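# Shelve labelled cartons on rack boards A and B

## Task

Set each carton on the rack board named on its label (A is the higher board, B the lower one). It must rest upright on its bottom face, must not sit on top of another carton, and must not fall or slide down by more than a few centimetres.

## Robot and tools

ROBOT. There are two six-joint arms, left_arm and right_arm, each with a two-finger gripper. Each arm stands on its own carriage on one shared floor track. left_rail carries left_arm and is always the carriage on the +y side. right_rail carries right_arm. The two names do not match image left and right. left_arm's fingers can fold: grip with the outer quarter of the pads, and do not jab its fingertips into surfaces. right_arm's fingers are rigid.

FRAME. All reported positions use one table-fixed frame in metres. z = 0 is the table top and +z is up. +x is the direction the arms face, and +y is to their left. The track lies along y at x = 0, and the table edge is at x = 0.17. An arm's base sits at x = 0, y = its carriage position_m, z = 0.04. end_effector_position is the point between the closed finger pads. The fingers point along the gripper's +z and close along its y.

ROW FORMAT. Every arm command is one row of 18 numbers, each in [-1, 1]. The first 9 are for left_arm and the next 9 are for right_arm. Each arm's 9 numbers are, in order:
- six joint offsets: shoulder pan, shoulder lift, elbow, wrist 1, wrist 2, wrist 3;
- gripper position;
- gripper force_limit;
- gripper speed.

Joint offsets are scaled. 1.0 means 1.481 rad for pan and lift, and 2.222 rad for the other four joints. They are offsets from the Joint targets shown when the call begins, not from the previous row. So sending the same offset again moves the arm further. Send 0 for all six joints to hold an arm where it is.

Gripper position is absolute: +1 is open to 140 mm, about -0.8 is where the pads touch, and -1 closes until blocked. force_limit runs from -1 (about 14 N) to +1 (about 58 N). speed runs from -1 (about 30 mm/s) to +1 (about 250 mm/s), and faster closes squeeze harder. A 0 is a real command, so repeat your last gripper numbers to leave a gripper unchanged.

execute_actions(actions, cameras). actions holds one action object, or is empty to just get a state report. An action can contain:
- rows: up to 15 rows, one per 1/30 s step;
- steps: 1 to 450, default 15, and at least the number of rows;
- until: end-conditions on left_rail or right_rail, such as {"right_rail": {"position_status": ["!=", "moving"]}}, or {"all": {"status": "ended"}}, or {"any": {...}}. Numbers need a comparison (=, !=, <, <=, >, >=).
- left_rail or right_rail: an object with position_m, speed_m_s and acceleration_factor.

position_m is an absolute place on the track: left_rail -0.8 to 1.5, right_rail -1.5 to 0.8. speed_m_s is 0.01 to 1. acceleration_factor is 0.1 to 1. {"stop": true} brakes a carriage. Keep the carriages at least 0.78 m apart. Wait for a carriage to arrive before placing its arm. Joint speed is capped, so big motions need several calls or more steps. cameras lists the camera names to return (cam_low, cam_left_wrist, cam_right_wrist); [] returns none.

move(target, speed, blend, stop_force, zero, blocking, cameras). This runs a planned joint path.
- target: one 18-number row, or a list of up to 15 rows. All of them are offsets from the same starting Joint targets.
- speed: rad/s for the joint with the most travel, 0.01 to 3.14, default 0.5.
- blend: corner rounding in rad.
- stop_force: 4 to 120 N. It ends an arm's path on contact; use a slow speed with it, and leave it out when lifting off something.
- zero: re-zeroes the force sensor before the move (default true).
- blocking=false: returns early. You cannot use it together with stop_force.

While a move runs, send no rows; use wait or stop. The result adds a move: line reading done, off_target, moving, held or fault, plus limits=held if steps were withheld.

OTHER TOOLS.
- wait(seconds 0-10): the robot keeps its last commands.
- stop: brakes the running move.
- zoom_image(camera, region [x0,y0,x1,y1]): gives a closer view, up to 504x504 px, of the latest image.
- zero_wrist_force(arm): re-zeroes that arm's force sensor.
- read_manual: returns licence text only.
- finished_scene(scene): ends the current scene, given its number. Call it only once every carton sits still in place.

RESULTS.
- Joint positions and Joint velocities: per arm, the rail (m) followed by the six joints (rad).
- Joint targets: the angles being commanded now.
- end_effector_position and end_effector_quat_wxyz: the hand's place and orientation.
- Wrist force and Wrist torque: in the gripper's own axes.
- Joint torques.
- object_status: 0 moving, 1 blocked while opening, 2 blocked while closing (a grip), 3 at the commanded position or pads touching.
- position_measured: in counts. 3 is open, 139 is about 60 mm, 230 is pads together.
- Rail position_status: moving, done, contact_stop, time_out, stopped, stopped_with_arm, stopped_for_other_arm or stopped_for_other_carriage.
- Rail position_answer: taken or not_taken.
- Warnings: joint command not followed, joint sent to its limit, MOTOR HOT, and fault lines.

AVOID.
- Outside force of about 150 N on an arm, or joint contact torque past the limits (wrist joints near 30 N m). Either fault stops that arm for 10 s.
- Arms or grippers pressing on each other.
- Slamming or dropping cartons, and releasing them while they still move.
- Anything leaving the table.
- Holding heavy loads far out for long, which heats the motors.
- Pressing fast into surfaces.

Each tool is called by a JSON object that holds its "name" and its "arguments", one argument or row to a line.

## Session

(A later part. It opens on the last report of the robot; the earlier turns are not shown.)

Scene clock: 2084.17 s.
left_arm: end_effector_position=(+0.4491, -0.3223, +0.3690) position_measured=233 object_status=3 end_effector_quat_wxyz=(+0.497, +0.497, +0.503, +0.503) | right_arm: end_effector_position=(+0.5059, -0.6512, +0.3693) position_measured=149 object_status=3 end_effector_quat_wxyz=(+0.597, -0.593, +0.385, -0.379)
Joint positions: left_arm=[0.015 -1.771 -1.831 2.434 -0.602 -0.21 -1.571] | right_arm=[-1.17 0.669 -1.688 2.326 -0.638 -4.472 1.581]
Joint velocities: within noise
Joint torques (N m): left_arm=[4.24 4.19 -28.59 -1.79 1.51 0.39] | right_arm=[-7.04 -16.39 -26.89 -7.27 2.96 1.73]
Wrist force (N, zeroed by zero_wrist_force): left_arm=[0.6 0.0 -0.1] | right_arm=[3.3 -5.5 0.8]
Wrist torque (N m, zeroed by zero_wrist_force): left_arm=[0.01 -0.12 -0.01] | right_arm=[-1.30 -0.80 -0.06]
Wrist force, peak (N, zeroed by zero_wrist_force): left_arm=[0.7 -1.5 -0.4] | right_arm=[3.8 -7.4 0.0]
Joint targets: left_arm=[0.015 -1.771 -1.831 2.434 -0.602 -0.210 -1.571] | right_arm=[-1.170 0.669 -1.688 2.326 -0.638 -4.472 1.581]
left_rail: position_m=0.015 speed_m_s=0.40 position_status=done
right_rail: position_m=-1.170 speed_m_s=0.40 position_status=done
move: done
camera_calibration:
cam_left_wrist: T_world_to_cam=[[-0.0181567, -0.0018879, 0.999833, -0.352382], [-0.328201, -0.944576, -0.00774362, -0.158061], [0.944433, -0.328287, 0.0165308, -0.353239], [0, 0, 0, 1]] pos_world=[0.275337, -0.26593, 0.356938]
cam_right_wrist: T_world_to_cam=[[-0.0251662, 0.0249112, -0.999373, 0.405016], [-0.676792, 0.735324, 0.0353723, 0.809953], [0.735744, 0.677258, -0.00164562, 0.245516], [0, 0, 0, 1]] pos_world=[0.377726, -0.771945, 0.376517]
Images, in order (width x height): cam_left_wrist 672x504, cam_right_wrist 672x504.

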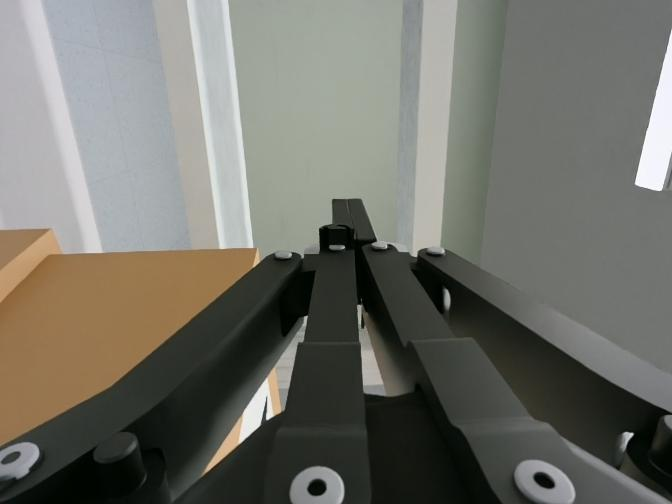

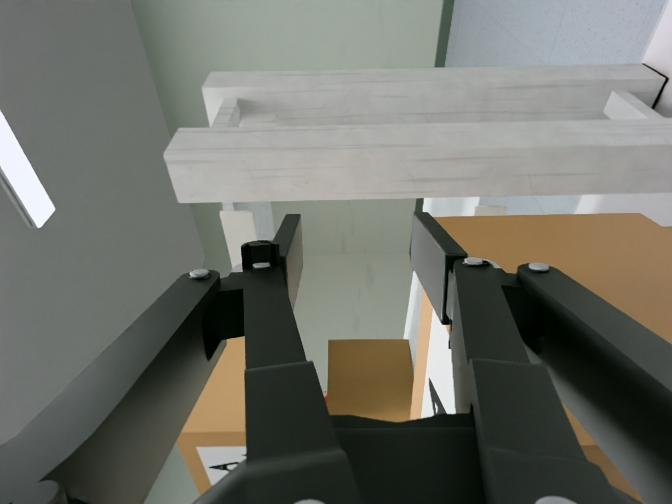

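{"name": "execute_actions", "arguments": {
  "actions": [
    {"left_rail":{"position_m":-0.0200,"speed_m_s":0.2},"right_rail":{"position_m":-1.1848,"speed_m_s":0.2},"steps":90,"until":{"all":{"status":"ended"}}}
  ],
  "cameras": []
}}

{"name": "move", "arguments": {
  "target": [0.004356,0.153467,0.053139,-0.155428,-0.017519,0,-1,-1,0,-0.032024,0.135966,0.046397,-0.137021,-0.041767,0,-0.157,0,0],
  "speed": 0.3,
  "cameras": ["cam_left_wrist","cam_right_wrist"]
}}

{"name": "zoom_image", "arguments": {
  "camera": "cam_left_wrist",
  "region": [20, 150, 320, 375]
}}

{"name": "zoom_image", "arguments": {
  "camera": "cam_right_wrist",
  "region": [372, 120, 672, 345]
}}

Scene clock: 2160.93 s.
left_arm: end_effector_position=(+0.4491, -0.3577, +0.3689) position_measured=233 object_status=3 end_effector_quat_wxyz=(+0.497, +0.497, +0.503, +0.503) | right_arm: end_effector_position=(+0.5059, -0.6664, +0.3692) position_measured=149 object_status=3 end_effector_quat_wxyz=(+0.597, -0.593, +0.385, -0.379)
Joint positions: left_arm=[-0.02 -1.771 -1.831 2.434 -0.602 -0.21 -1.571] | right_arm=[-1.185 0.669 -1.688 2.326 -0.638 -4.472 1.581]
Joint velocities: within noise
Joint torques (N m): left_arm=[7.3 -4.27 -34.58 0.08 2.1 -0.08] | right_arm=[-12.48 -23.06 -34.54 -5.64 2.94 1.81]
Wrist force (N, zeroed by zero_wrist_force): left_arm=[0.7 -0.5 -0.1] | right_arm=[3.3 -5.6 0.6]
Wrist torque (N m, zeroed by zero_wrist_force): left_arm=[-0.10 -0.16 -0.01] | right_arm=[-1.35 -0.80 -0.06]
Wrist force, peak (N, zeroed by zero_wrist_force): left_arm=[2.1 -0.3 -0.5] | right_arm=[5.0 -5.5 -0.2]
Joint targets: left_arm=[-0.020 -1.771 -1.831 2.434 -0.602 -0.210 -1.571] | right_arm=[-1.185 0.669 -1.688 2.326 -0.638 -4.472 1.581]
Tool commands: left_gripper/position=-1.0 left_gripper/force_limit=-1.0 left_gripper/speed=+0.0 right_gripper/position=-0.157 right_gripper/force_limit=+0.0 right_gripper/speed=+0.0
left_rail: position_m=-0.020 speed_m_s=0.20 position_status=done
right_rail: position_m=-1.185 speed_m_s=0.20 position_status=done
No camera images: "cameras" was empty.

Scene clock: 2162.63 s.
left_arm: end_effector_position=(+0.4508, -0.3416, +0.2490) position_measured=233 object_status=3 end_effector_quat_wxyz=(+0.486, +0.486, +0.514, +0.514) | right_arm: end_effector_position=(+0.5168, -0.6622, +0.2493) position_measured=149 object_status=3 end_effector_quat_wxyz=(+0.605, -0.601, +0.372, -0.365)
Joint positions: left_arm=[-0.02 -1.764 -1.604 2.552 -0.948 -0.249 -1.571] | right_arm=[-1.185 0.621 -1.487 2.429 -0.942 -4.565 1.581]
Joint velocities: within noise
Joint torques (N m): left_arm=[13.76 -2.19 -16.43 -1.4 -2.45 0.13] | right_arm=[-14.16 -26.69 -18.64 -8.19 -2.97 1.91]
Wrist force (N, zeroed by zero_wrist_force): left_arm=[0.5 -0.8 -0.3] | right_arm=[3.2 -5.3 0.4]
Wrist torque (N m, zeroed by zero_wrist_force): left_arm=[-0.17 -0.11 0.00] | right_arm=[-1.23 -0.73 0.03]
Wrist force, peak (N, zeroed by zero_wrist_force): left_arm=[1.6 1.0 0.1] | right_arm=[3.3 -6.9 0.4]
Joint targets: left_arm=[-0.020 -1.764 -1.604 2.552 -0.948 -0.249 -1.571] | right_arm=[-1.185 0.621 -1.487 2.429 -0.942 -4.565 1.581]
left_rail: position_m=-0.020 speed_m_s=0.20 position_status=done
right_rail: position_m=-1.185 speed_m_s=0.20 position_status=done
move: done
camera_calibration:
cam_left_wrist: T_world_to_cam=[[-0.0180544, -0.00271097, 0.999833, -0.232733], [-0.28509, -0.95847, -0.00774681, -0.200875], [0.958331, -0.285182, 0.0165318, -0.350825], [0, 0, 0, 1]] pos_world=[0.274738, -0.293212, 0.236938]
cam_right_wrist: T_world_to_cam=[[-0.026268, 0.0237436, -0.999373, 0.285436], [-0.709428, 0.70389, 0.0353704, 0.825707], [0.704288, 0.709912, -0.00164539, 0.28259], [0, 0, 0, 1]] pos_world=[0.394252, -0.788598, 0.256517]
Images, in order (width x height): cam_left_wrist 672x504, cam_right_wrist 672x504.

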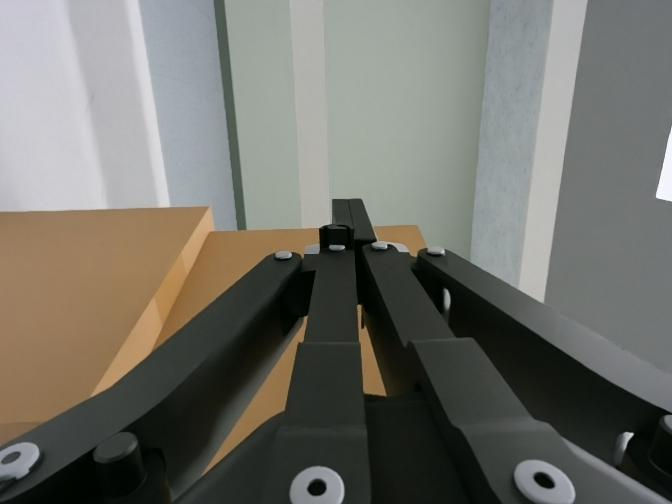

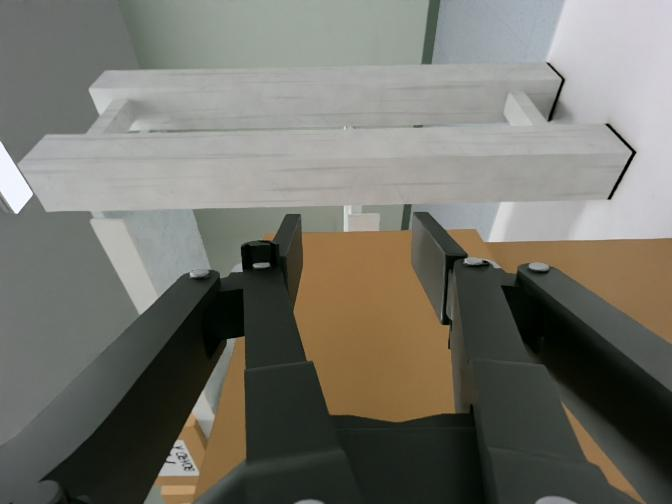

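Scaled by 1.680.

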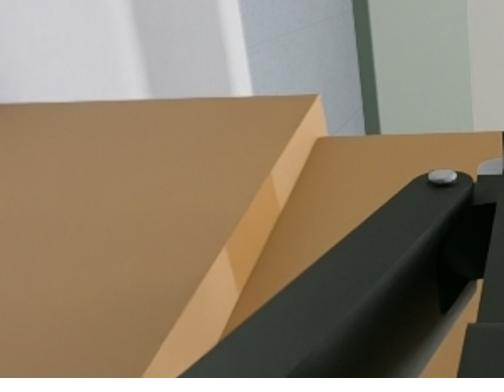

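Scaled by 1.680.

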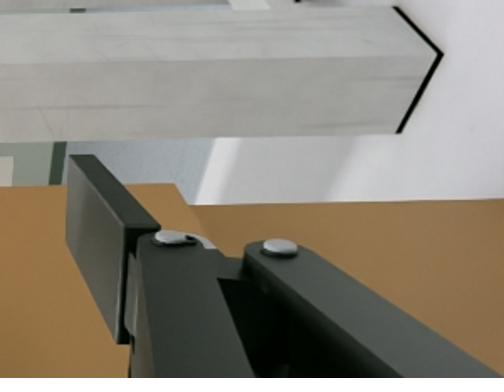

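{"name": "move", "arguments": {
  "target": [0.004026,0,0,0,-0.002030,0,-1,-1,0,-0.007258,0,0,0,-0.009550,0,-0.157,0,0],
  "speed": 0.2,
  "cameras": []
}}

{"name": "zero_wrist_force", "arguments": {
  "arm": "left_arm"
}}

{"name": "zero_wrist_force", "arguments": {
  "arm": "right_arm"
}}

{"name": "execute_actions", "arguments": {
  "actions": [
    {"left_rail":{"position_m":-0.0540,"speed_m_s":0.05},"right_rail":{"position_m":-1.1500,"speed_m_s":0.05},"steps":90,"until":{"all":{"status":"ended"}}}
  ],
  "cameras": ["cam_left_wrist","cam_right_wrist"]
}}

{"name": "zoom_image", "arguments": {
  "camera": "cam_left_wrist",
  "region": [150, 150, 450, 375]
}}

{"name": "zoom_image", "arguments": {
  "camera": "cam_right_wrist",
  "region": [230, 150, 530, 375]
}}

Scene clock: 2196.60 s.
left_arm: end_effector_position=(+0.4526, -0.3374, +0.2490) position_measured=233 object_status=3 end_effector_quat_wxyz=(+0.483, +0.483, +0.516, +0.516) | right_arm: end_effector_position=(+0.5191, -0.6613, +0.2492) position_measured=149 object_status=3 end_effector_quat_wxyz=(+0.607, -0.603, +0.369, -0.362)
Joint positions: left_arm=[-0.02 -1.758 -1.604 2.552 -0.948 -0.254 -1.571] | right_arm=[-1.185 0.611 -1.487 2.429 -0.942 -4.586 1.581]
Joint velocities: within noise
Joint torques (N m): left_arm=[12.28 -4.59 -21.55 -0.09 -2.66 -0.02] | right_arm=[-16.89 -26.24 -25.41 -5.49 -2.94 1.92]
Wrist force (N, zeroed by zero_wrist_force): left_arm=[0.7 -0.5 -0.4] | right_arm=[3.7 -5.6 0.4]
Wrist torque (N m, zeroed by zero_wrist_force): left_arm=[-0.12 -0.15 0.00] | right_arm=[-1.30 -0.85 0.04]
Wrist force, peak (N, zeroed by zero_wrist_force): left_arm=[0.7 -0.7 -0.6] | right_arm=[3.9 -5.8 0.2]
Joint targets: left_arm=[-0.020 -1.758 -1.604 2.552 -0.948 -0.254 -1.571] | right_arm=[-1.185 0.610 -1.487 2.429 -0.942 -4.587 1.581]
left_rail: position_m=-0.020 speed_m_s=0.20 position_status=done
right_rail: position_m=-1.185 speed_m_s=0.20 position_status=done
move: done
No camera images: "cameras" was empty.

Wrist force sensor zeroed.

Wrist force sensor zeroed.

Scene clock: 2197.63 s.
left_arm: end_effector_position=(+0.4526, -0.3714, +0.2490) position_measured=233 object_status=3 end_effector_quat_wxyz=(+0.483, +0.483, +0.516, +0.516) | right_arm: end_effector_position=(+0.5191, -0.6265, +0.2492) position_measured=149 object_status=3 end_effector_quat_wxyz=(+0.607, -0.603, +0.369, -0.362)
Joint positions: left_arm=[-0.054 -1.758 -1.604 2.552 -0.948 -0.254 -1.571] | right_arm=[-1.15 0.61 -1.487 2.429 -0.942 -4.587 1.581]
Joint velocities: within noise
Joint torques (N m): left_arm=[5.47 -7.65 -23.83 0.37 -0.6 0.26] | right_arm=[-5.92 -27.37 -26.15 -4.92 -2.61 1.97]
Wrist force (N, zeroed by zero_wrist_force): left_arm=[0.9 0.6 -0.5] | right_arm=[4.9 -1.2 -1.0]
Wrist torque (N m, zeroed by zero_wrist_force): left_arm=[-0.01 0.11 -0.01] | right_arm=[0.01 0.16 0.00]
Wrist force, peak (N, zeroed by zero_wrist_force): left_arm=[-1.5 0.4 -0.3] | right_arm=[5.4 -0.6 -2.6]
Joint targets: left_arm=[-0.054 -1.758 -1.604 2.552 -0.948 -0.254 -1.571] | right_arm=[-1.150 0.610 -1.487 2.429 -0.942 -4.587 1.581]
Tool commands: left_gripper/position=-1.0 left_gripper/force_limit=-1.0 left_gripper/speed=+0.0 right_gripper/position=-0.157 right_gripper/force_limit=+0.0 right_gripper/speed=+0.0
left_rail: position_m=-0.054 speed_m_s=0.05 position_status=done
right_rail: position_m=-1.150 speed_m_s=0.05 position_status=done
camera_calibration:
cam_left_wrist: T_world_to_cam=[[-0.0180537, -0.00299607, 0.999833, -0.232888], [-0.27497, -0.961421, -0.00784601, -0.234509], [0.961283, -0.275065, 0.0165333, -0.358634], [0, 0, 0, 1]] pos_world=[0.276061, -0.324808, 0.236938]
cam_right_wrist: T_world_to_cam=[[-0.0265855, 0.023396, -0.999373, 0.284478], [-0.716753, 0.696429, 0.0353711, 0.801357], [0.69682, 0.717244, -0.00174573, 0.264096], [0, 0, 0, 1]] pos_world=[0.397911, -0.754165, 0.256416]
Images, in order (width x height): cam_left_wrist 672x504, cam_right_wrist 672x504.

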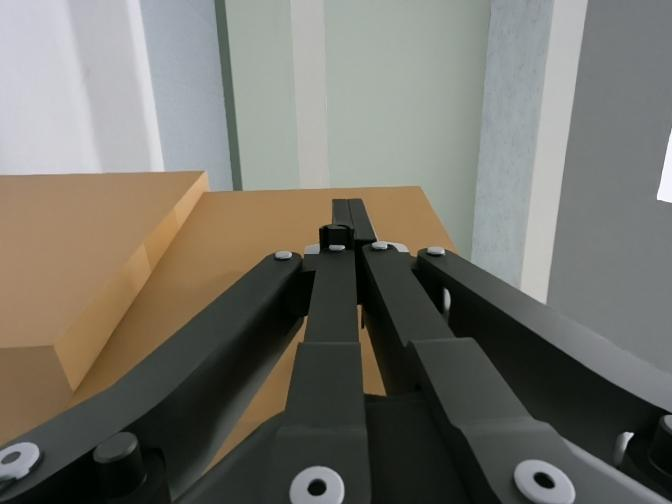

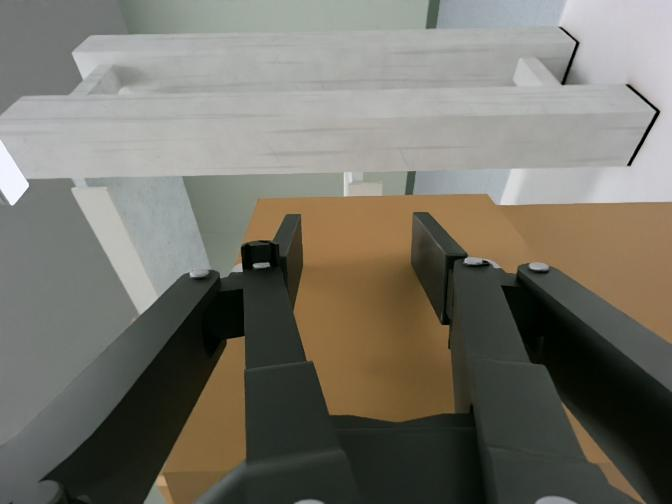

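Scaled by 1.680.

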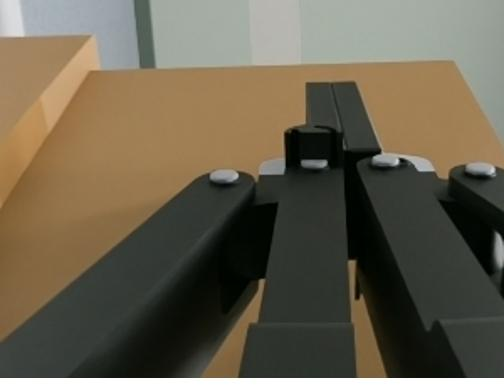

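Scaled by 1.680.

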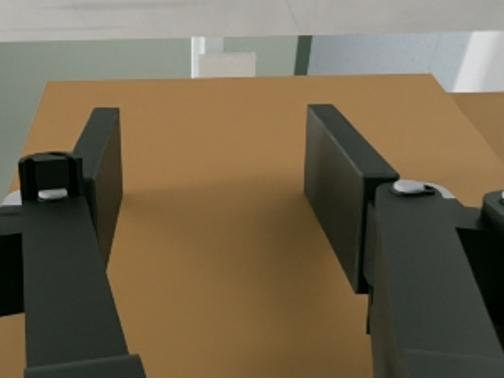

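{"name": "execute_actions", "arguments": {
  "actions": [
    {"left_rail":{"position_m":-0.0590,"speed_m_s":0.03},"steps":60,"until":{"left_rail":{"position_status":["!=","moving"]}}}
  ],
  "cameras": []
}}

{"name": "execute_actions", "arguments": {
  "actions": [
    {"left_rail":{"position_m":-0.0625,"speed_m_s":0.03},"steps":60,"until":{"left_rail":{"position_status":["!=","moving"]}}}
  ],
  "cameras": []
}}

Scene clock: 2212.70 s.
left_arm: end_effector_position=(+0.4526, -0.3763, +0.2490) position_measured=233 object_status=3 end_effector_quat_wxyz=(+0.483, +0.483, +0.516, +0.516) end_effector_velocity=(+0.000, +0.000, +0.000) end_effector_angular_velocity=(+0.003, +0.000, +0.000) | right_arm: end_effector_position=(+0.5191, -0.6264, +0.2492) position_measured=149 object_status=3 end_effector_quat_wxyz=(+0.607, -0.603, +0.369, -0.362)
Joint positions: left_arm=[-0.059 -1.758 -1.604 2.552 -0.948 -0.254 -1.571] | right_arm=[-1.15 0.61 -1.487 2.429 -0.942 -4.587 1.581]
Joint velocities: left_arm=[-0.001 -0.001 0.001 0.001 0.001 -0.001 0] | right_arm=[within noise]
Joint torques (N m): left_arm=[-14.24 -33.19 -28.35 1.44 1.51 -0.06] | right_arm=[12.77 -37.93 -33 -3.11 -2.49 1.98]
Wrist force (N, zeroed by zero_wrist_force): left_arm=[1.0 0.0 0.6] | right_arm=[5.5 -0.3 -1.7]
Wrist torque (N m, zeroed by zero_wrist_force): left_arm=[0.05 0.12 0.00] | right_arm=[0.03 0.14 0.00]
Wrist force, peak (N, zeroed by zero_wrist_force): left_arm=[1.1 0.7 -0.5] | right_arm=[5.8 0.1 -1.3]
Joint targets: left_arm=[-0.059 -1.758 -1.604 2.552 -0.948 -0.254 -1.571] | right_arm=[-1.150 0.610 -1.487 2.429 -0.942 -4.587 1.581]
Tool commands: left_gripper/position=-1.0 left_gripper/force_limit=-1.0 left_gripper/speed=+0.0 right_gripper/position=-0.157 right_gripper/force_limit=+0.0 right_gripper/speed=+0.0
left_rail: position_m=-0.059 speed_m_s=0.03 position_status=done
right_rail: position_m=-1.150 speed_m_s=0.05 position_status=done
No camera images: "cameras" was empty.

Scene clock: 2213.13 s.
left_arm: end_effector_position=(+0.4526, -0.3798, +0.2489) position_measured=233 object_status=3 end_effector_quat_wxyz=(+0.483, +0.483, +0.516, +0.516) | right_arm: end_effector_position=(+0.5191, -0.6264, +0.2492) position_measured=149 object_status=3 end_effector_quat_wxyz=(+0.607, -0.603, +0.369, -0.362)
Joint positions: left_arm=[-0.062 -1.758 -1.604 2.552 -0.948 -0.254 -1.571] | right_arm=[-1.15 0.61 -1.487 2.429 -0.942 -4.587 1.581]
Joint velocities: within noise
Joint torques (N m): left_arm=[-11.82 -36.68 -32.91 0.71 6.18 0.19] | right_arm=[13.72 -40.82 -33.7 -3.01 -2.44 1.92]
Wrist force (N, zeroed by zero_wrist_force): left_arm=[23.8 -2.0 -4.4] | right_arm=[19.8 -2.2 -4.5]
Wrist torque (N m, zeroed by zero_wrist_force): left_arm=[0.03 0.93 0.01] | right_arm=[0.07 0.46 0.01]
Wrist force, peak (N, zeroed by zero_wrist_force): left_arm=[24.4 -2.1 -4.5] | right_arm=[20.2 -1.7 -5.0]
Joint targets: left_arm=[-0.062 -1.758 -1.604 2.552 -0.948 -0.254 -1.571] | right_arm=[-1.150 0.610 -1.487 2.429 -0.942 -4.587 1.581]
Tool commands: left_gripper/position=-1.0 left_gripper/force_limit=-1.0 left_gripper/speed=+0.0 right_gripper/position=-0.157 right_gripper/force_limit=+0.0 right_gripper/speed=+0.0
left_rail: position_m=-0.062 speed_m_s=0.03 position_status=done
right_rail: position_m=-1.150 speed_m_s=0.05 position_status=done
No camera images: "cameras" was empty.

{"name": "execute_actions", "arguments": {
  "actions": [
    {"left_rail":{"position_m":-0.0637,"speed_m_s":0.02},"right_rail":{"position_m":-1.1482,"speed_m_s":0.02},"steps":60,"until":{"all":{"status":"ended"}}}
  ],
  "cameras": []
}}

Scene clock: 2223.13 s.
left_arm: end_effector_position=(+0.4526, -0.3811, +0.2490) position_measured=233 object_status=3 end_effector_quat_wxyz=(+0.483, +0.483, +0.516, +0.516) | right_arm: end_effector_position=(+0.5191, -0.6247, +0.2492) position_measured=149 object_status=3 end_effector_quat_wxyz=(+0.607, -0.603, +0.369, -0.362)
Joint positions: left_arm=[-0.064 -1.758 -1.604 2.552 -0.948 -0.254 -1.571] | right_arm=[-1.148 0.61 -1.487 2.429 -0.942 -4.586 1.581]
Joint velocities: within noise
Joint torques (N m): left_arm=[-16.14 -41.02 -51.13 -2.39 13.99 0.07] | right_arm=[12.47 -46.22 -36.14 -1.18 -11.61 1.9]
Wrist force (N, zeroed by zero_wrist_force): left_arm=[39.1 -2.4 -8.0] | right_arm=[44.3 -6.0 -12.6]
Wrist torque (N m, zeroed by zero_wrist_force): left_arm=[0.08 1.42 0.01] | right_arm=[0.09 0.95 0.07]
Wrist force, peak (N, zeroed by zero_wrist_force): left_arm=[39.1 -2.4 -8.0] | right_arm=[44.3 -6.0 -12.6]
Joint targets: left_arm=[-0.064 -1.758 -1.604 2.552 -0.948 -0.254 -1.571] | right_arm=[-1.148 0.610 -1.487 2.429 -0.942 -4.587 1.581]
Tool commands: left_gripper/position=-1.0 left_gripper/force_limit=-1.0 left_gripper/speed=+0.0 right_gripper/position=-0.157 right_gripper/force_limit=+0.0 right_gripper/speed=+0.0
left_rail: position_m=-0.064 speed_m_s=0.02 position_status=done
right_rail: position_m=-1.148 speed_m_s=0.02 position_status=done
No camera images: "cameras" was empty.

{"name": "execute_actions", "arguments": {
  "actions": [
    {"left_rail":{"position_m":-0.0644,"speed_m_s":0.02},"right_rail":{"position_m":-1.1477,"speed_m_s":0.02},"steps":60,"until":{"all":{"status":"ended"}}}
  ],
  "cameras": []
}}

{"name": "move", "arguments": {
  "target": [0,-0.018856,-0.004199,0.016767,0,0,-1,-1,0,0,-0.016036,-0.003592,0.014280,0,0,-0.157,0,0],
  "speed": 0.03,
  "cameras": ["cam_low","cam_left_wrist","cam_right_wrist"]
}}

{"name": "zoom_image", "arguments": {
  "camera": "cam_low",
  "region": [0, 100, 252, 289]
}}

Scene clock: 2229.23 s.
left_arm: end_effector_position=(+0.4526, -0.3817, +0.2490) position_measured=233 object_status=3 end_effector_quat_wxyz=(+0.483, +0.483, +0.516, +0.516) | right_arm: end_effector_position=(+0.5191, -0.6242, +0.2492) position_measured=149 object_status=3 end_effector_quat_wxyz=(+0.607, -0.603, +0.369, -0.362)
Joint positions: left_arm=[-0.064 -1.758 -1.604 2.552 -0.948 -0.254 -1.571] | right_arm=[-1.148 0.61 -1.487 2.429 -0.942 -4.587 1.581]
Joint velocities: within noise
Joint torques (N m): left_arm=[-19.61 -23.07 -50.82 -2.33 13.93 0.29] | right_arm=[18.26 -37.68 -36.53 -0.37 -23.23 1.8]
Wrist force (N, zeroed by zero_wrist_force): left_arm=[48.2 -2.1 -9.0] | right_arm=[51.0 -6.3 -16.3]
Wrist torque (N m, zeroed by zero_wrist_force): left_arm=[-0.01 1.79 -0.01] | right_arm=[0.10 1.11 0.10]
Wrist force, peak (N, zeroed by zero_wrist_force): left_arm=[48.2 -1.4 -9.2] | right_arm=[51.0 -6.3 -16.3]
Joint targets: left_arm=[-0.064 -1.758 -1.604 2.552 -0.948 -0.254 -1.571] | right_arm=[-1.148 0.610 -1.487 2.429 -0.942 -4.587 1.581]
Tool commands: left_gripper/position=-1.0 left_gripper/force_limit=-1.0 left_gripper/speed=+0.0 right_gripper/position=-0.157 right_gripper/force_limit=+0.0 right_gripper/speed=+0.0
left_rail: position_m=-0.064 speed_m_s=0.02 position_status=done
right_rail: position_m=-1.148 speed_m_s=0.02 position_status=done
No camera images: "cameras" was empty.

Scene clock: 2230.80 s.
left_arm: end_effector_position=(+0.4526, -0.3818, +0.2608) position_measured=233 object_status=3 end_effector_quat_wxyz=(+0.483, +0.483, +0.516, +0.516) | right_arm: end_effector_position=(+0.5191, -0.6241, +0.2611) position_measured=149 object_status=3 end_effector_quat_wxyz=(+0.607, -0.603, +0.369, -0.362)
Joint positions: left_arm=[-0.064 -1.758 -1.632 2.543 -0.911 -0.254 -1.571] | right_arm=[-1.148 0.61 -1.51 2.421 -0.911 -4.587 1.581]
Joint velocities: within noise
Joint torques (N m): left_arm=[-17.12 -44.04 -68.38 -0.35 14.08 -0.03] | right_arm=[32.43 -56.55 -50.03 -2.95 -23.25 1.65]
Wrist force (N, zeroed by zero_wrist_force): left_arm=[47.8 -7.6 -8.0] | right_arm=[48.4 8.3 -9.8]
Wrist torque (N m, zeroed by zero_wrist_force): left_arm=[0.24 1.80 0.08] | right_arm=[-0.19 1.12 0.10]
Wrist force, peak (N, zeroed by zero_wrist_force): left_arm=[49.5 -8.2 -8.5] | right_arm=[51.2 -6.7 -16.3]
Joint targets: left_arm=[-0.064 -1.758 -1.632 2.543 -0.911 -0.254 -1.571] | right_arm=[-1.148 0.610 -1.510 2.421 -0.911 -4.587 1.581]
left_rail: position_m=-0.064 speed_m_s=0.02 position_status=done
right_rail: position_m=-1.148 speed_m_s=0.02 position_status=done
move: done
camera_calibration:
cam_left_wrist: T_world_to_cam=[[-0.0180529, -0.00299329, 0.999833, -0.244816], [-0.27497, -0.961421, -0.00784311, -0.244319], [0.961283, -0.275065, 0.0165333, -0.361663], [0, 0, 0, 1]] pos_world=[0.276061, -0.335108, 0.248838]
cam_right_wrist: T_world_to_cam=[[-0.0265872, 0.0233977, -0.999373, 0.296317], [-0.716753, 0.696429, 0.0353735, 0.799264], [0.69682, 0.717244, -0.00174572, 0.262395], [0, 0, 0, 1]] pos_world=[0.397911, -0.751765, 0.268316]

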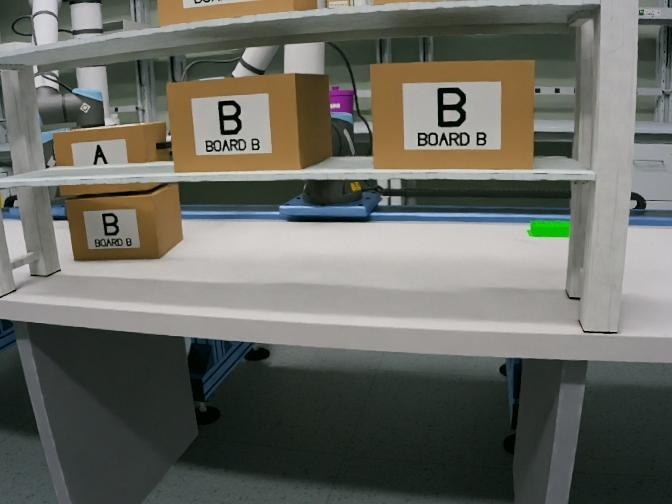

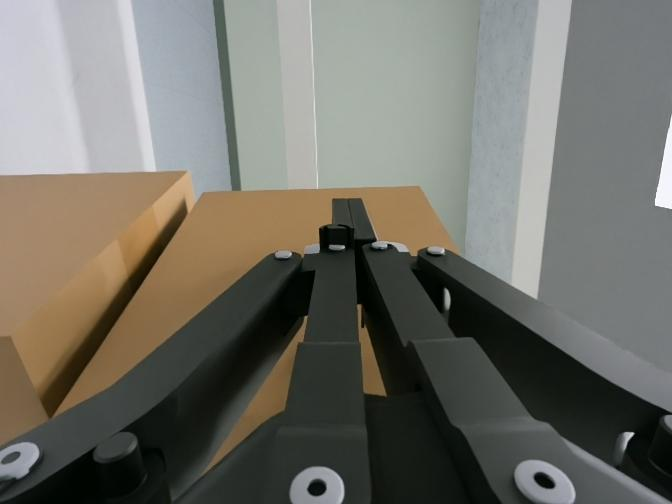

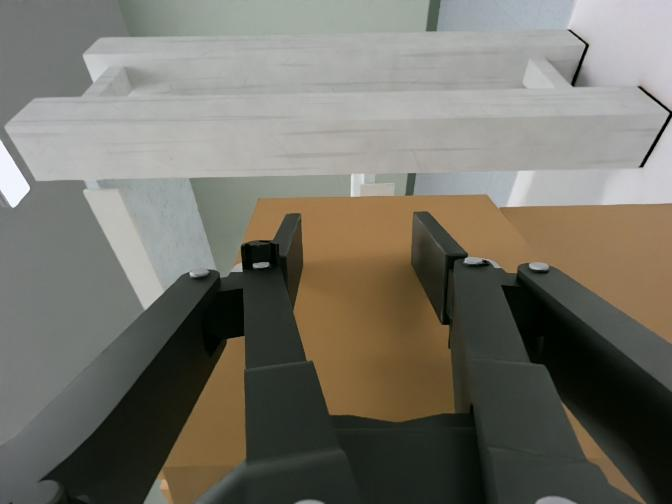

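Scaled by 2.000.

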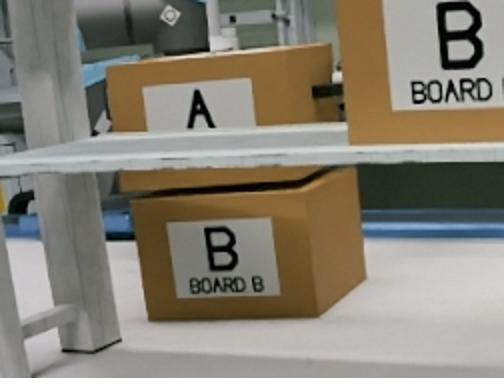

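{"name": "move", "arguments": {
  "target": [
    [0,-0.067693,-0.019565,0.064684,0,0,-1,-1,0,0,-0.058934,-0.016879,0.056160,0,0,-0.157,0,0],
    [0,-0.134611,-0.048940,0.138660,0,0,-1,-1,0,0,-0.119930,-0.042806,0.122741,0,0,-0.157,0,0],
    [0,-0.183764,-0.082830,0.205312,0,0,-1,-1,0,0,-0.167343,-0.073411,0.184948,0,0,-0.157,0,0],
    [0,-0.217779,-0.120432,0.265585,0,0,-1,-1,0,0,-0.202326,-0.108064,0.242918,0,0,-0.157,0,0],
    [0,-0.239221,-0.161214,0.320659,0,0,-1,-1,0,0,-0.226294,-0.146307,0.297135,0,0,-0.157,0,0],
    [0,-0.251446,-0.214714,0.382306,0,0,-1,-1,0,0,-0.242586,-0.197284,0.358971,0,0,-0.157,0,0]
  ],
  "speed": 0.16,
  "blend": 0.012,
  "cameras": ["cam_low"]
}}

{"name": "move", "arguments": {
  "target": [
    [0.032566,-0.056021,0.019033,0.018306,0.037415,0,-1,-1,0,0.051276,0.057124,-0.027654,-0.010420,0.049886,0,-0.157,0,0],
    [0.096872,-0.098993,0.031681,0.034299,0.094415,0,-1,-1,0,0.085027,0.114905,-0.059066,-0.017520,0.086520,0,-0.157,0,0],
    [0.200818,-0.119546,0.037147,0.042532,0.177050,0,-1,-1,0,0.104902,0.170646,-0.092662,-0.021077,0.113121,0,-0.157,0,0],
    [0.341955,-0.105513,0.033456,0.036870,0.282903,0,-1,-1,0,0.108435,0.221333,-0.126197,-0.021325,0.127258,0,-0.157,0,0]
  ],
  "speed": [0.10,0.11,0.14,0.17],
  "blend": 0.012,
  "cameras": ["cam_low"]
}}

Scene clock: 2327.43 s.
left_arm: end_effector_position=(+0.4526, -0.3818, +0.6218) position_measured=233 object_status=3 end_effector_quat_wxyz=(+0.483, +0.483, +0.516, +0.516) | right_arm: end_effector_position=(+0.5190, -0.6242, +0.6221) position_measured=149 object_status=3 end_effector_quat_wxyz=(+0.607, -0.603, +0.369, -0.362)
Joint positions: left_arm=[-0.064 -1.758 -2.004 2.066 -0.061 -0.254 -1.571] | right_arm=[-1.148 0.61 -1.87 1.983 -0.113 -4.587 1.581]
Joint velocities: within noise
Joint torques (N m): left_arm=[-23.9 -9.91 -69.93 0.28 14 -0.24] | right_arm=[38.77 -35.4 -63.97 -2.76 -23.14 1.69]
Wrist force (N, zeroed by zero_wrist_force): left_arm=[48.1 -7.8 -8.3] | right_arm=[49.2 8.8 -10.5]
Wrist torque (N m, zeroed by zero_wrist_force): left_arm=[0.22 1.82 0.08] | right_arm=[-0.06 1.04 0.05]
Wrist force, peak (N, zeroed by zero_wrist_force): left_arm=[61.6 -7.6 -11.0] | right_arm=[62.7 9.2 -13.1]
Joint targets: left_arm=[-0.064 -1.758 -2.004 2.066 -0.061 -0.254 -1.571] | right_arm=[-1.148 0.610 -1.870 1.983 -0.113 -4.587 1.581]
left_rail: position_m=-0.064 speed_m_s=0.02 position_status=done
right_rail: position_m=-1.148 speed_m_s=0.02 position_status=done
move: done
Images, in order (width x height): cam_low 672x504.

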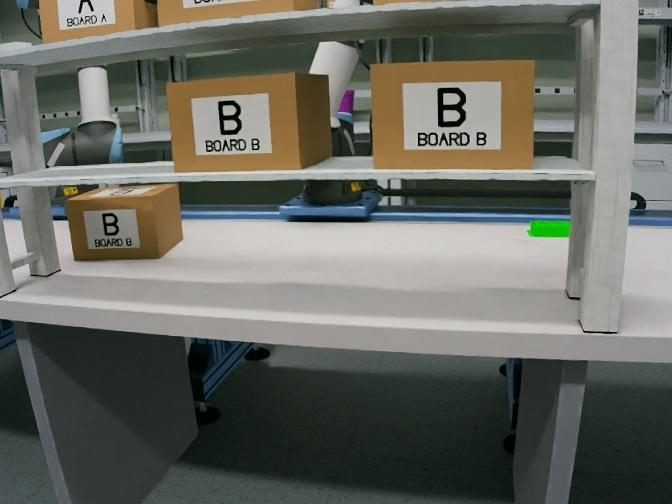

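Scene clock: 2332.87 s.
left_arm: end_effector_position=(+0.5777, -0.2478, +0.6218) position_measured=233 object_status=3 end_effector_quat_wxyz=(+0.514, +0.514, +0.486, +0.486) | right_arm: end_effector_position=(+0.6144, -0.4965, +0.6222) position_measured=149 object_status=3 end_effector_quat_wxyz=(+0.584, -0.580, +0.405, -0.399)
Joint positions: left_arm=[-0.064 -1.252 -2.161 2.14 0.021 0.375 -1.571] | right_arm=[-1.148 0.771 -1.542 1.702 -0.16 -4.304 1.581]
Joint velocities: within noise
Joint torques (N m): left_arm=[-12.25 40.24 -70.43 -11.5 23.44 0.01] | right_arm=[41.37 -35.77 -63.25 -15.22 -6.45 1.84]
Wrist force (N, zeroed by zero_wrist_force): left_arm=[42.7 -7.7 -7.8] | right_arm=[43.2 10.3 -8.7]
Wrist torque (N m, zeroed by zero_wrist_force): left_arm=[0.19 1.59 0.06] | right_arm=[-0.06 0.98 -0.15]
Wrist force, peak (N, zeroed by zero_wrist_force): left_arm=[50.5 -7.5 -9.0] | right_arm=[51.6 10.2 -10.5]
Joint targets: left_arm=[-0.064 -1.252 -2.161 2.140 0.021 0.375 -1.571] | right_arm=[-1.148 0.771 -1.542 1.702 -0.160 -4.304 1.581]
left_rail: position_m=-0.064 speed_m_s=0.02 position_status=done
right_rail: position_m=-1.148 speed_m_s=0.02 position_status=done
move: done
Images, in order (width x height): cam_low 672x504.

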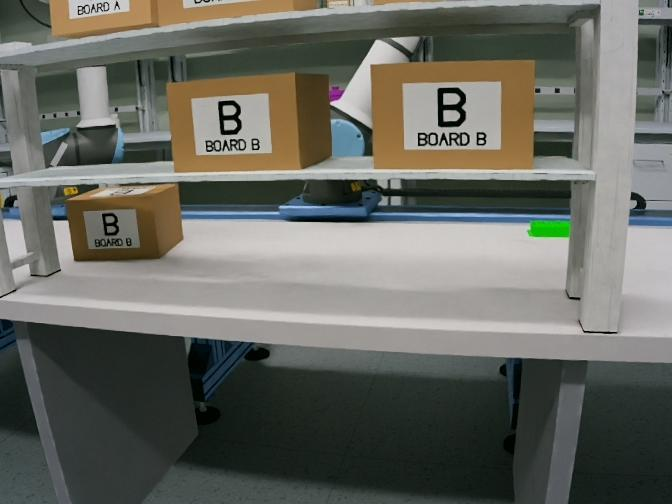

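{"name": "execute_actions", "arguments": {
  "actions": [
    {"left_rail":{"position_m":-0.0647,"speed_m_s":0.02},"right_rail":{"position_m":-1.1474,"speed_m_s":0.02},"steps":45,"until":{"all":{"status":"ended"}}}
  ],
  "cameras": []
}}

{"name": "move", "arguments": {
  "target": [
    [0.134984,0.040045,-0.011498,-0.015192,0.100180,0,-1,-1,0,-0.008581,0.041758,-0.029651,0.001819,0.004492,0,-0.157,0,0],
    [0.238153,0.089550,-0.027734,-0.031952,0.176013,0,-1,-1,0,-0.024418,0.076104,-0.055431,0.004706,0.001005,0,-0.157,0,0],
    [0.309242,0.141926,-0.047420,-0.047176,0.226537,0,-1,-1,0,-0.046745,0.104431,-0.077632,0.008027,-0.010735,0,-0.157,0,0],
    [0.360259,0.190822,-0.068207,-0.058979,0.262112,0,-1,-1,0,-0.068905,0.130483,-0.098788,0.011818,-0.023933,0,-0.157,0,0]
  ],
  "speed": [0.19,0.15,0.11,0.09],
  "blend": 0.012,
  "cameras": ["cam_low","cam_right_wrist"]
}}

Scene clock: 2393.23 s.
left_arm: end_effector_position=(+0.5777, -0.2477, +0.6218) position_measured=233 object_status=3 end_effector_quat_wxyz=(+0.514, +0.514, +0.486, +0.486) | right_arm: end_effector_position=(+0.6144, -0.4962, +0.6222) position_measured=149 object_status=3 end_effector_quat_wxyz=(+0.584, -0.580, +0.405, -0.399) end_effector_velocity=(+0.001, +0.001, -0.001) end_effector_angular_velocity=(-0.002, +0.000, +0.000)
Joint positions: left_arm=[-0.064 -1.252 -2.161 2.14 0.021 0.375 -1.571] | right_arm=[-1.147 0.771 -1.542 1.702 -0.16 -4.304 1.581]
Joint velocities: left_arm=[within noise] | right_arm=[0.001 0 0.002 0 -0.001 0 -0.001]
Joint torques (N m): left_arm=[-12.89 36.53 -64.95 -9.38 23.41 -0.24] | right_arm=[32.43 -38.07 -58.52 -10.9 -7.06 1.87]
Wrist force (N, zeroed by zero_wrist_force): left_arm=[45.2 -6.6 -7.9] | right_arm=[46.1 9.6 -9.0]
Wrist torque (N m, zeroed by zero_wrist_force): left_arm=[0.28 1.69 0.06] | right_arm=[-0.10 0.93 -0.16]
Wrist force, peak (N, zeroed by zero_wrist_force): left_arm=[45.2 -6.6 -7.9] | right_arm=[46.1 9.6 -9.0]
Joint targets: left_arm=[-0.065 -1.252 -2.161 2.140 0.021 0.375 -1.571] | right_arm=[-1.147 0.771 -1.542 1.702 -0.160 -4.304 1.581]
Tool commands: left_gripper/position=-1.0 left_gripper/force_limit=-1.0 left_gripper/speed=+0.0 right_gripper/position=-0.157 right_gripper/force_limit=+0.0 right_gripper/speed=+0.0
left_rail: position_m=-0.064 position_m_goal=-0.065 speed_m_s=0.02 position_status=done
right_rail: position_m=-1.147 speed_m_s=0.02 position_status=done
No camera images: "cameras" was empty.

Scene clock: 2397.83 s.
left_arm: end_effector_position=(+0.7414, -0.2209, +0.6218) position_measured=233 object_status=3 end_effector_quat_wxyz=(+0.525, +0.525, +0.473, +0.473) | right_arm: end_effector_position=(+0.7661, -0.4706, +0.6223) position_measured=149 object_status=3 end_effector_quat_wxyz=(+0.574, -0.570, +0.419, -0.413)
Joint positions: left_arm=[-0.065 -0.718 -1.878 1.989 -0.11 0.957 -1.571] | right_arm=[-1.147 0.669 -1.349 1.483 -0.134 -4.357 1.581]
Joint velocities: within noise
Joint torques (N m): left_arm=[-23.74 8.11 -73.8 -12.74 25 -0.17] | right_arm=[25.38 -58.61 -65.71 -3.8 -25.28 1.78]
Wrist force (N, zeroed by zero_wrist_force): left_arm=[46.3 -5.6 -8.2] | right_arm=[46.6 10.4 -9.4]
Wrist torque (N m, zeroed by zero_wrist_force): left_arm=[0.18 1.69 0.04] | right_arm=[-0.33 1.09 -0.44]
Wrist force, peak (N, zeroed by zero_wrist_force): left_arm=[55.7 -6.9 -10.2] | right_arm=[56.8 10.9 -11.2]
Joint targets: left_arm=[-0.065 -0.718 -1.878 1.988 -0.110 0.957 -1.571] | right_arm=[-1.147 0.669 -1.349 1.483 -0.134 -4.357 1.581]
left_rail: position_m=-0.065 speed_m_s=0.02 position_status=done
right_rail: position_m=-1.147 speed_m_s=0.02 position_status=done
move: done
camera_calibration:
cam_right_wrist: T_world_to_cam=[[-0.0222179, 0.0275794, -0.999373, 0.658885], [-0.587805, 0.808229, 0.0353725, 0.810434], [0.808697, 0.588222, -0.00174587, -0.165474], [0, 0, 0, 1]] pos_world=[0.624835, -0.575852, 0.629516]
Images, in order (width x height): cam_low 672x504, cam_right_wrist 672x504.

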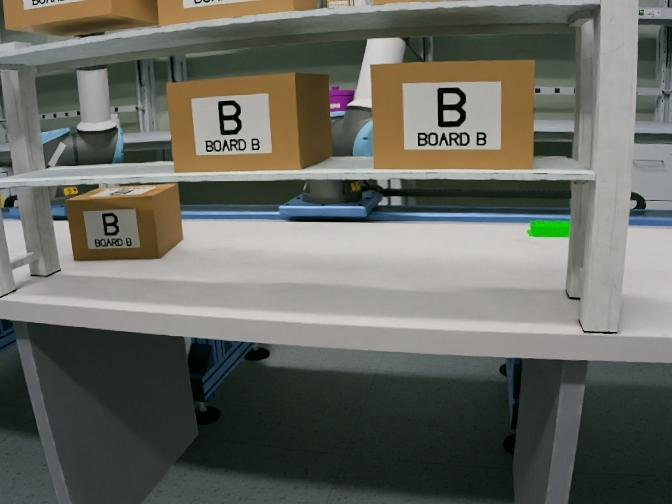

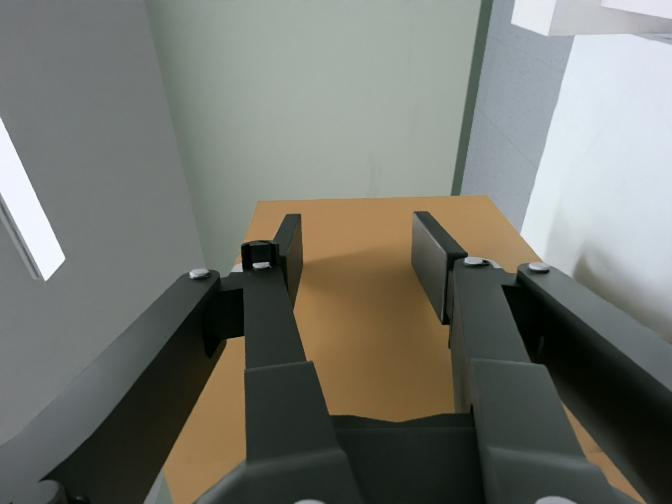

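{"name": "move", "arguments": {
  "target": [0,0.004435,0.019460,-0.022416,0,0,-1,-1,0,0,0.004669,0.017658,-0.020770,0,0,-0.157,0,0],
  "speed": 0.05,
  "cameras": []
}}

{"name": "move", "arguments": {
  "target": [0,0.003928,0.012616,-0.015234,0,0,-1,-1,0,0,0.003857,0.011231,-0.013802,0,0,-0.157,0,0],
  "speed": 0.01,
  "stop_force": 5,
  "cameras": ["cam_low"]
}}

Scene clock: 2416.60 s.
left_arm: end_effector_position=(+0.7416, -0.2209, +0.5949) position_measured=233 object_status=3 end_effector_quat_wxyz=(+0.525, +0.525, +0.473, +0.473) | right_arm: end_effector_position=(+0.7662, -0.4707, +0.5954) position_measured=149 object_status=3 end_effector_quat_wxyz=(+0.574, -0.570, +0.419, -0.413)
Joint positions: left_arm=[-0.065 -0.718 -1.871 2.032 -0.16 0.957 -1.571] | right_arm=[-1.147 0.669 -1.342 1.522 -0.18 -4.357 1.581]
Joint velocities: within noise
Joint torques (N m): left_arm=[-24.64 7.23 -53.89 -12.95 24.78 -0.13] | right_arm=[27.78 -59.14 -49.49 -16.4 -24.42 1.65]
Wrist force (N, zeroed by zero_wrist_force): left_arm=[44.4 -6.7 -8.3] | right_arm=[45.7 10.8 -9.6]
Wrist torque (N m, zeroed by zero_wrist_force): left_arm=[0.15 1.68 0.05] | right_arm=[-0.37 0.98 -0.42]
Wrist force, peak (N, zeroed by zero_wrist_force): left_arm=[47.6 -5.8 -8.5] | right_arm=[48.3 11.2 -10.0]
Joint targets: left_arm=[-0.065 -0.718 -1.871 2.032 -0.160 0.957 -1.571] | right_arm=[-1.147 0.669 -1.342 1.522 -0.180 -4.357 1.581]
left_rail: position_m=-0.065 speed_m_s=0.02 position_status=done
right_rail: position_m=-1.147 speed_m_s=0.02 position_status=done
move: done
No camera images: "cameras" was empty.

Scene clock: 2420.40 s.
left_arm: end_effector_position=(+0.7416, -0.2209, +0.5820) position_measured=233 object_status=3 end_effector_quat_wxyz=(+0.526, +0.525, +0.473, +0.473) | right_arm: end_effector_position=(+0.7662, -0.4706, +0.5804) position_measured=149 object_status=3 end_effector_quat_wxyz=(+0.574, -0.570, +0.419, -0.413)
Joint positions: left_arm=[-0.065 -0.718 -1.867 2.052 -0.184 0.957 -1.571] | right_arm=[-1.147 0.669 -1.337 1.542 -0.206 -4.357 1.581]
Joint velocities: within noise
Joint torques (N m): left_arm=[-23.53 -23.02 -73.09 -3.28 22.52 -0.06] | right_arm=[27.09 -75.54 -62.21 -3.69 -23.5 1.88]
Wrist force (N, zeroed by zero_wrist_force): left_arm=[46.9 -4.5 -9.3] | right_arm=[47.7 6.8 -10.3]
Wrist torque (N m, zeroed by zero_wrist_force): left_arm=[0.13 1.77 0.04] | right_arm=[-0.64 1.10 0.11]
Wrist force, peak (N, zeroed by zero_wrist_force): left_arm=[47.2 -4.8 -9.4] | right_arm=[48.4 9.5 -9.5]
Joint targets: left_arm=[-0.065 -0.718 -1.867 2.052 -0.184 0.957 -1.571] | right_arm=[-1.147 0.669 -1.337 1.542 -0.206 -4.357 1.581]
left_rail: position_m=-0.065 speed_m_s=0.02 position_status=done
right_rail: position_m=-1.147 speed_m_s=0.02 position_status=done
move: contact (left_arm, right_arm)
Images, in order (width x height): cam_low 672x504.

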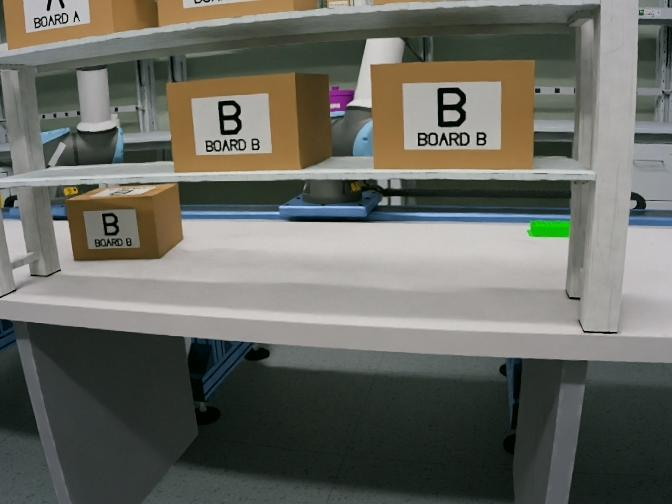

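{"name": "move", "arguments": {
  "target": [0,0.000131,0.000421,-0.000508,0,0,-1,-1,0,0,0.000236,0.000686,-0.000843,0,0,-0.157,0,0],
  "speed": 0.02,
  "cameras": []
}}

Scene clock: 2427.63 s.
left_arm: end_effector_position=(+0.7416, -0.2209, +0.5816) position_measured=233 object_status=3 end_effector_quat_wxyz=(+0.526, +0.525, +0.473, +0.473) | right_arm: end_effector_position=(+0.7662, -0.4707, +0.5795) position_measured=149 object_status=3 end_effector_quat_wxyz=(+0.574, -0.570, +0.419, -0.413)
Joint positions: left_arm=[-0.065 -0.718 -1.867 2.053 -0.185 0.957 -1.571] | right_arm=[-1.147 0.669 -1.337 1.544 -0.207 -4.357 1.581]
Joint velocities: within noise
Joint torques (N m): left_arm=[-25.66 6.23 -47.08 -10.23 22.22 0.09] | right_arm=[30.09 -49.87 -40.64 -11.58 -23.54 1.54]
Wrist force (N, zeroed by zero_wrist_force): left_arm=[45.7 -1.3 -6.3] | right_arm=[47.4 -0.3 -7.6]
Wrist torque (N m, zeroed by zero_wrist_force): left_arm=[0.07 1.77 0.00] | right_arm=[-0.84 1.09 0.24]
Wrist force, peak (N, zeroed by zero_wrist_force): left_arm=[47.1 -4.5 -9.5] | right_arm=[48.3 7.4 -10.9]
Joint targets: left_arm=[-0.065 -0.718 -1.867 2.053 -0.185 0.957 -1.571] | right_arm=[-1.147 0.669 -1.337 1.544 -0.208 -4.357 1.581]
left_rail: position_m=-0.065 speed_m_s=0.02 position_status=done
right_rail: position_m=-1.147 speed_m_s=0.02 position_status=done
move: done
No camera images: "cameras" was empty.


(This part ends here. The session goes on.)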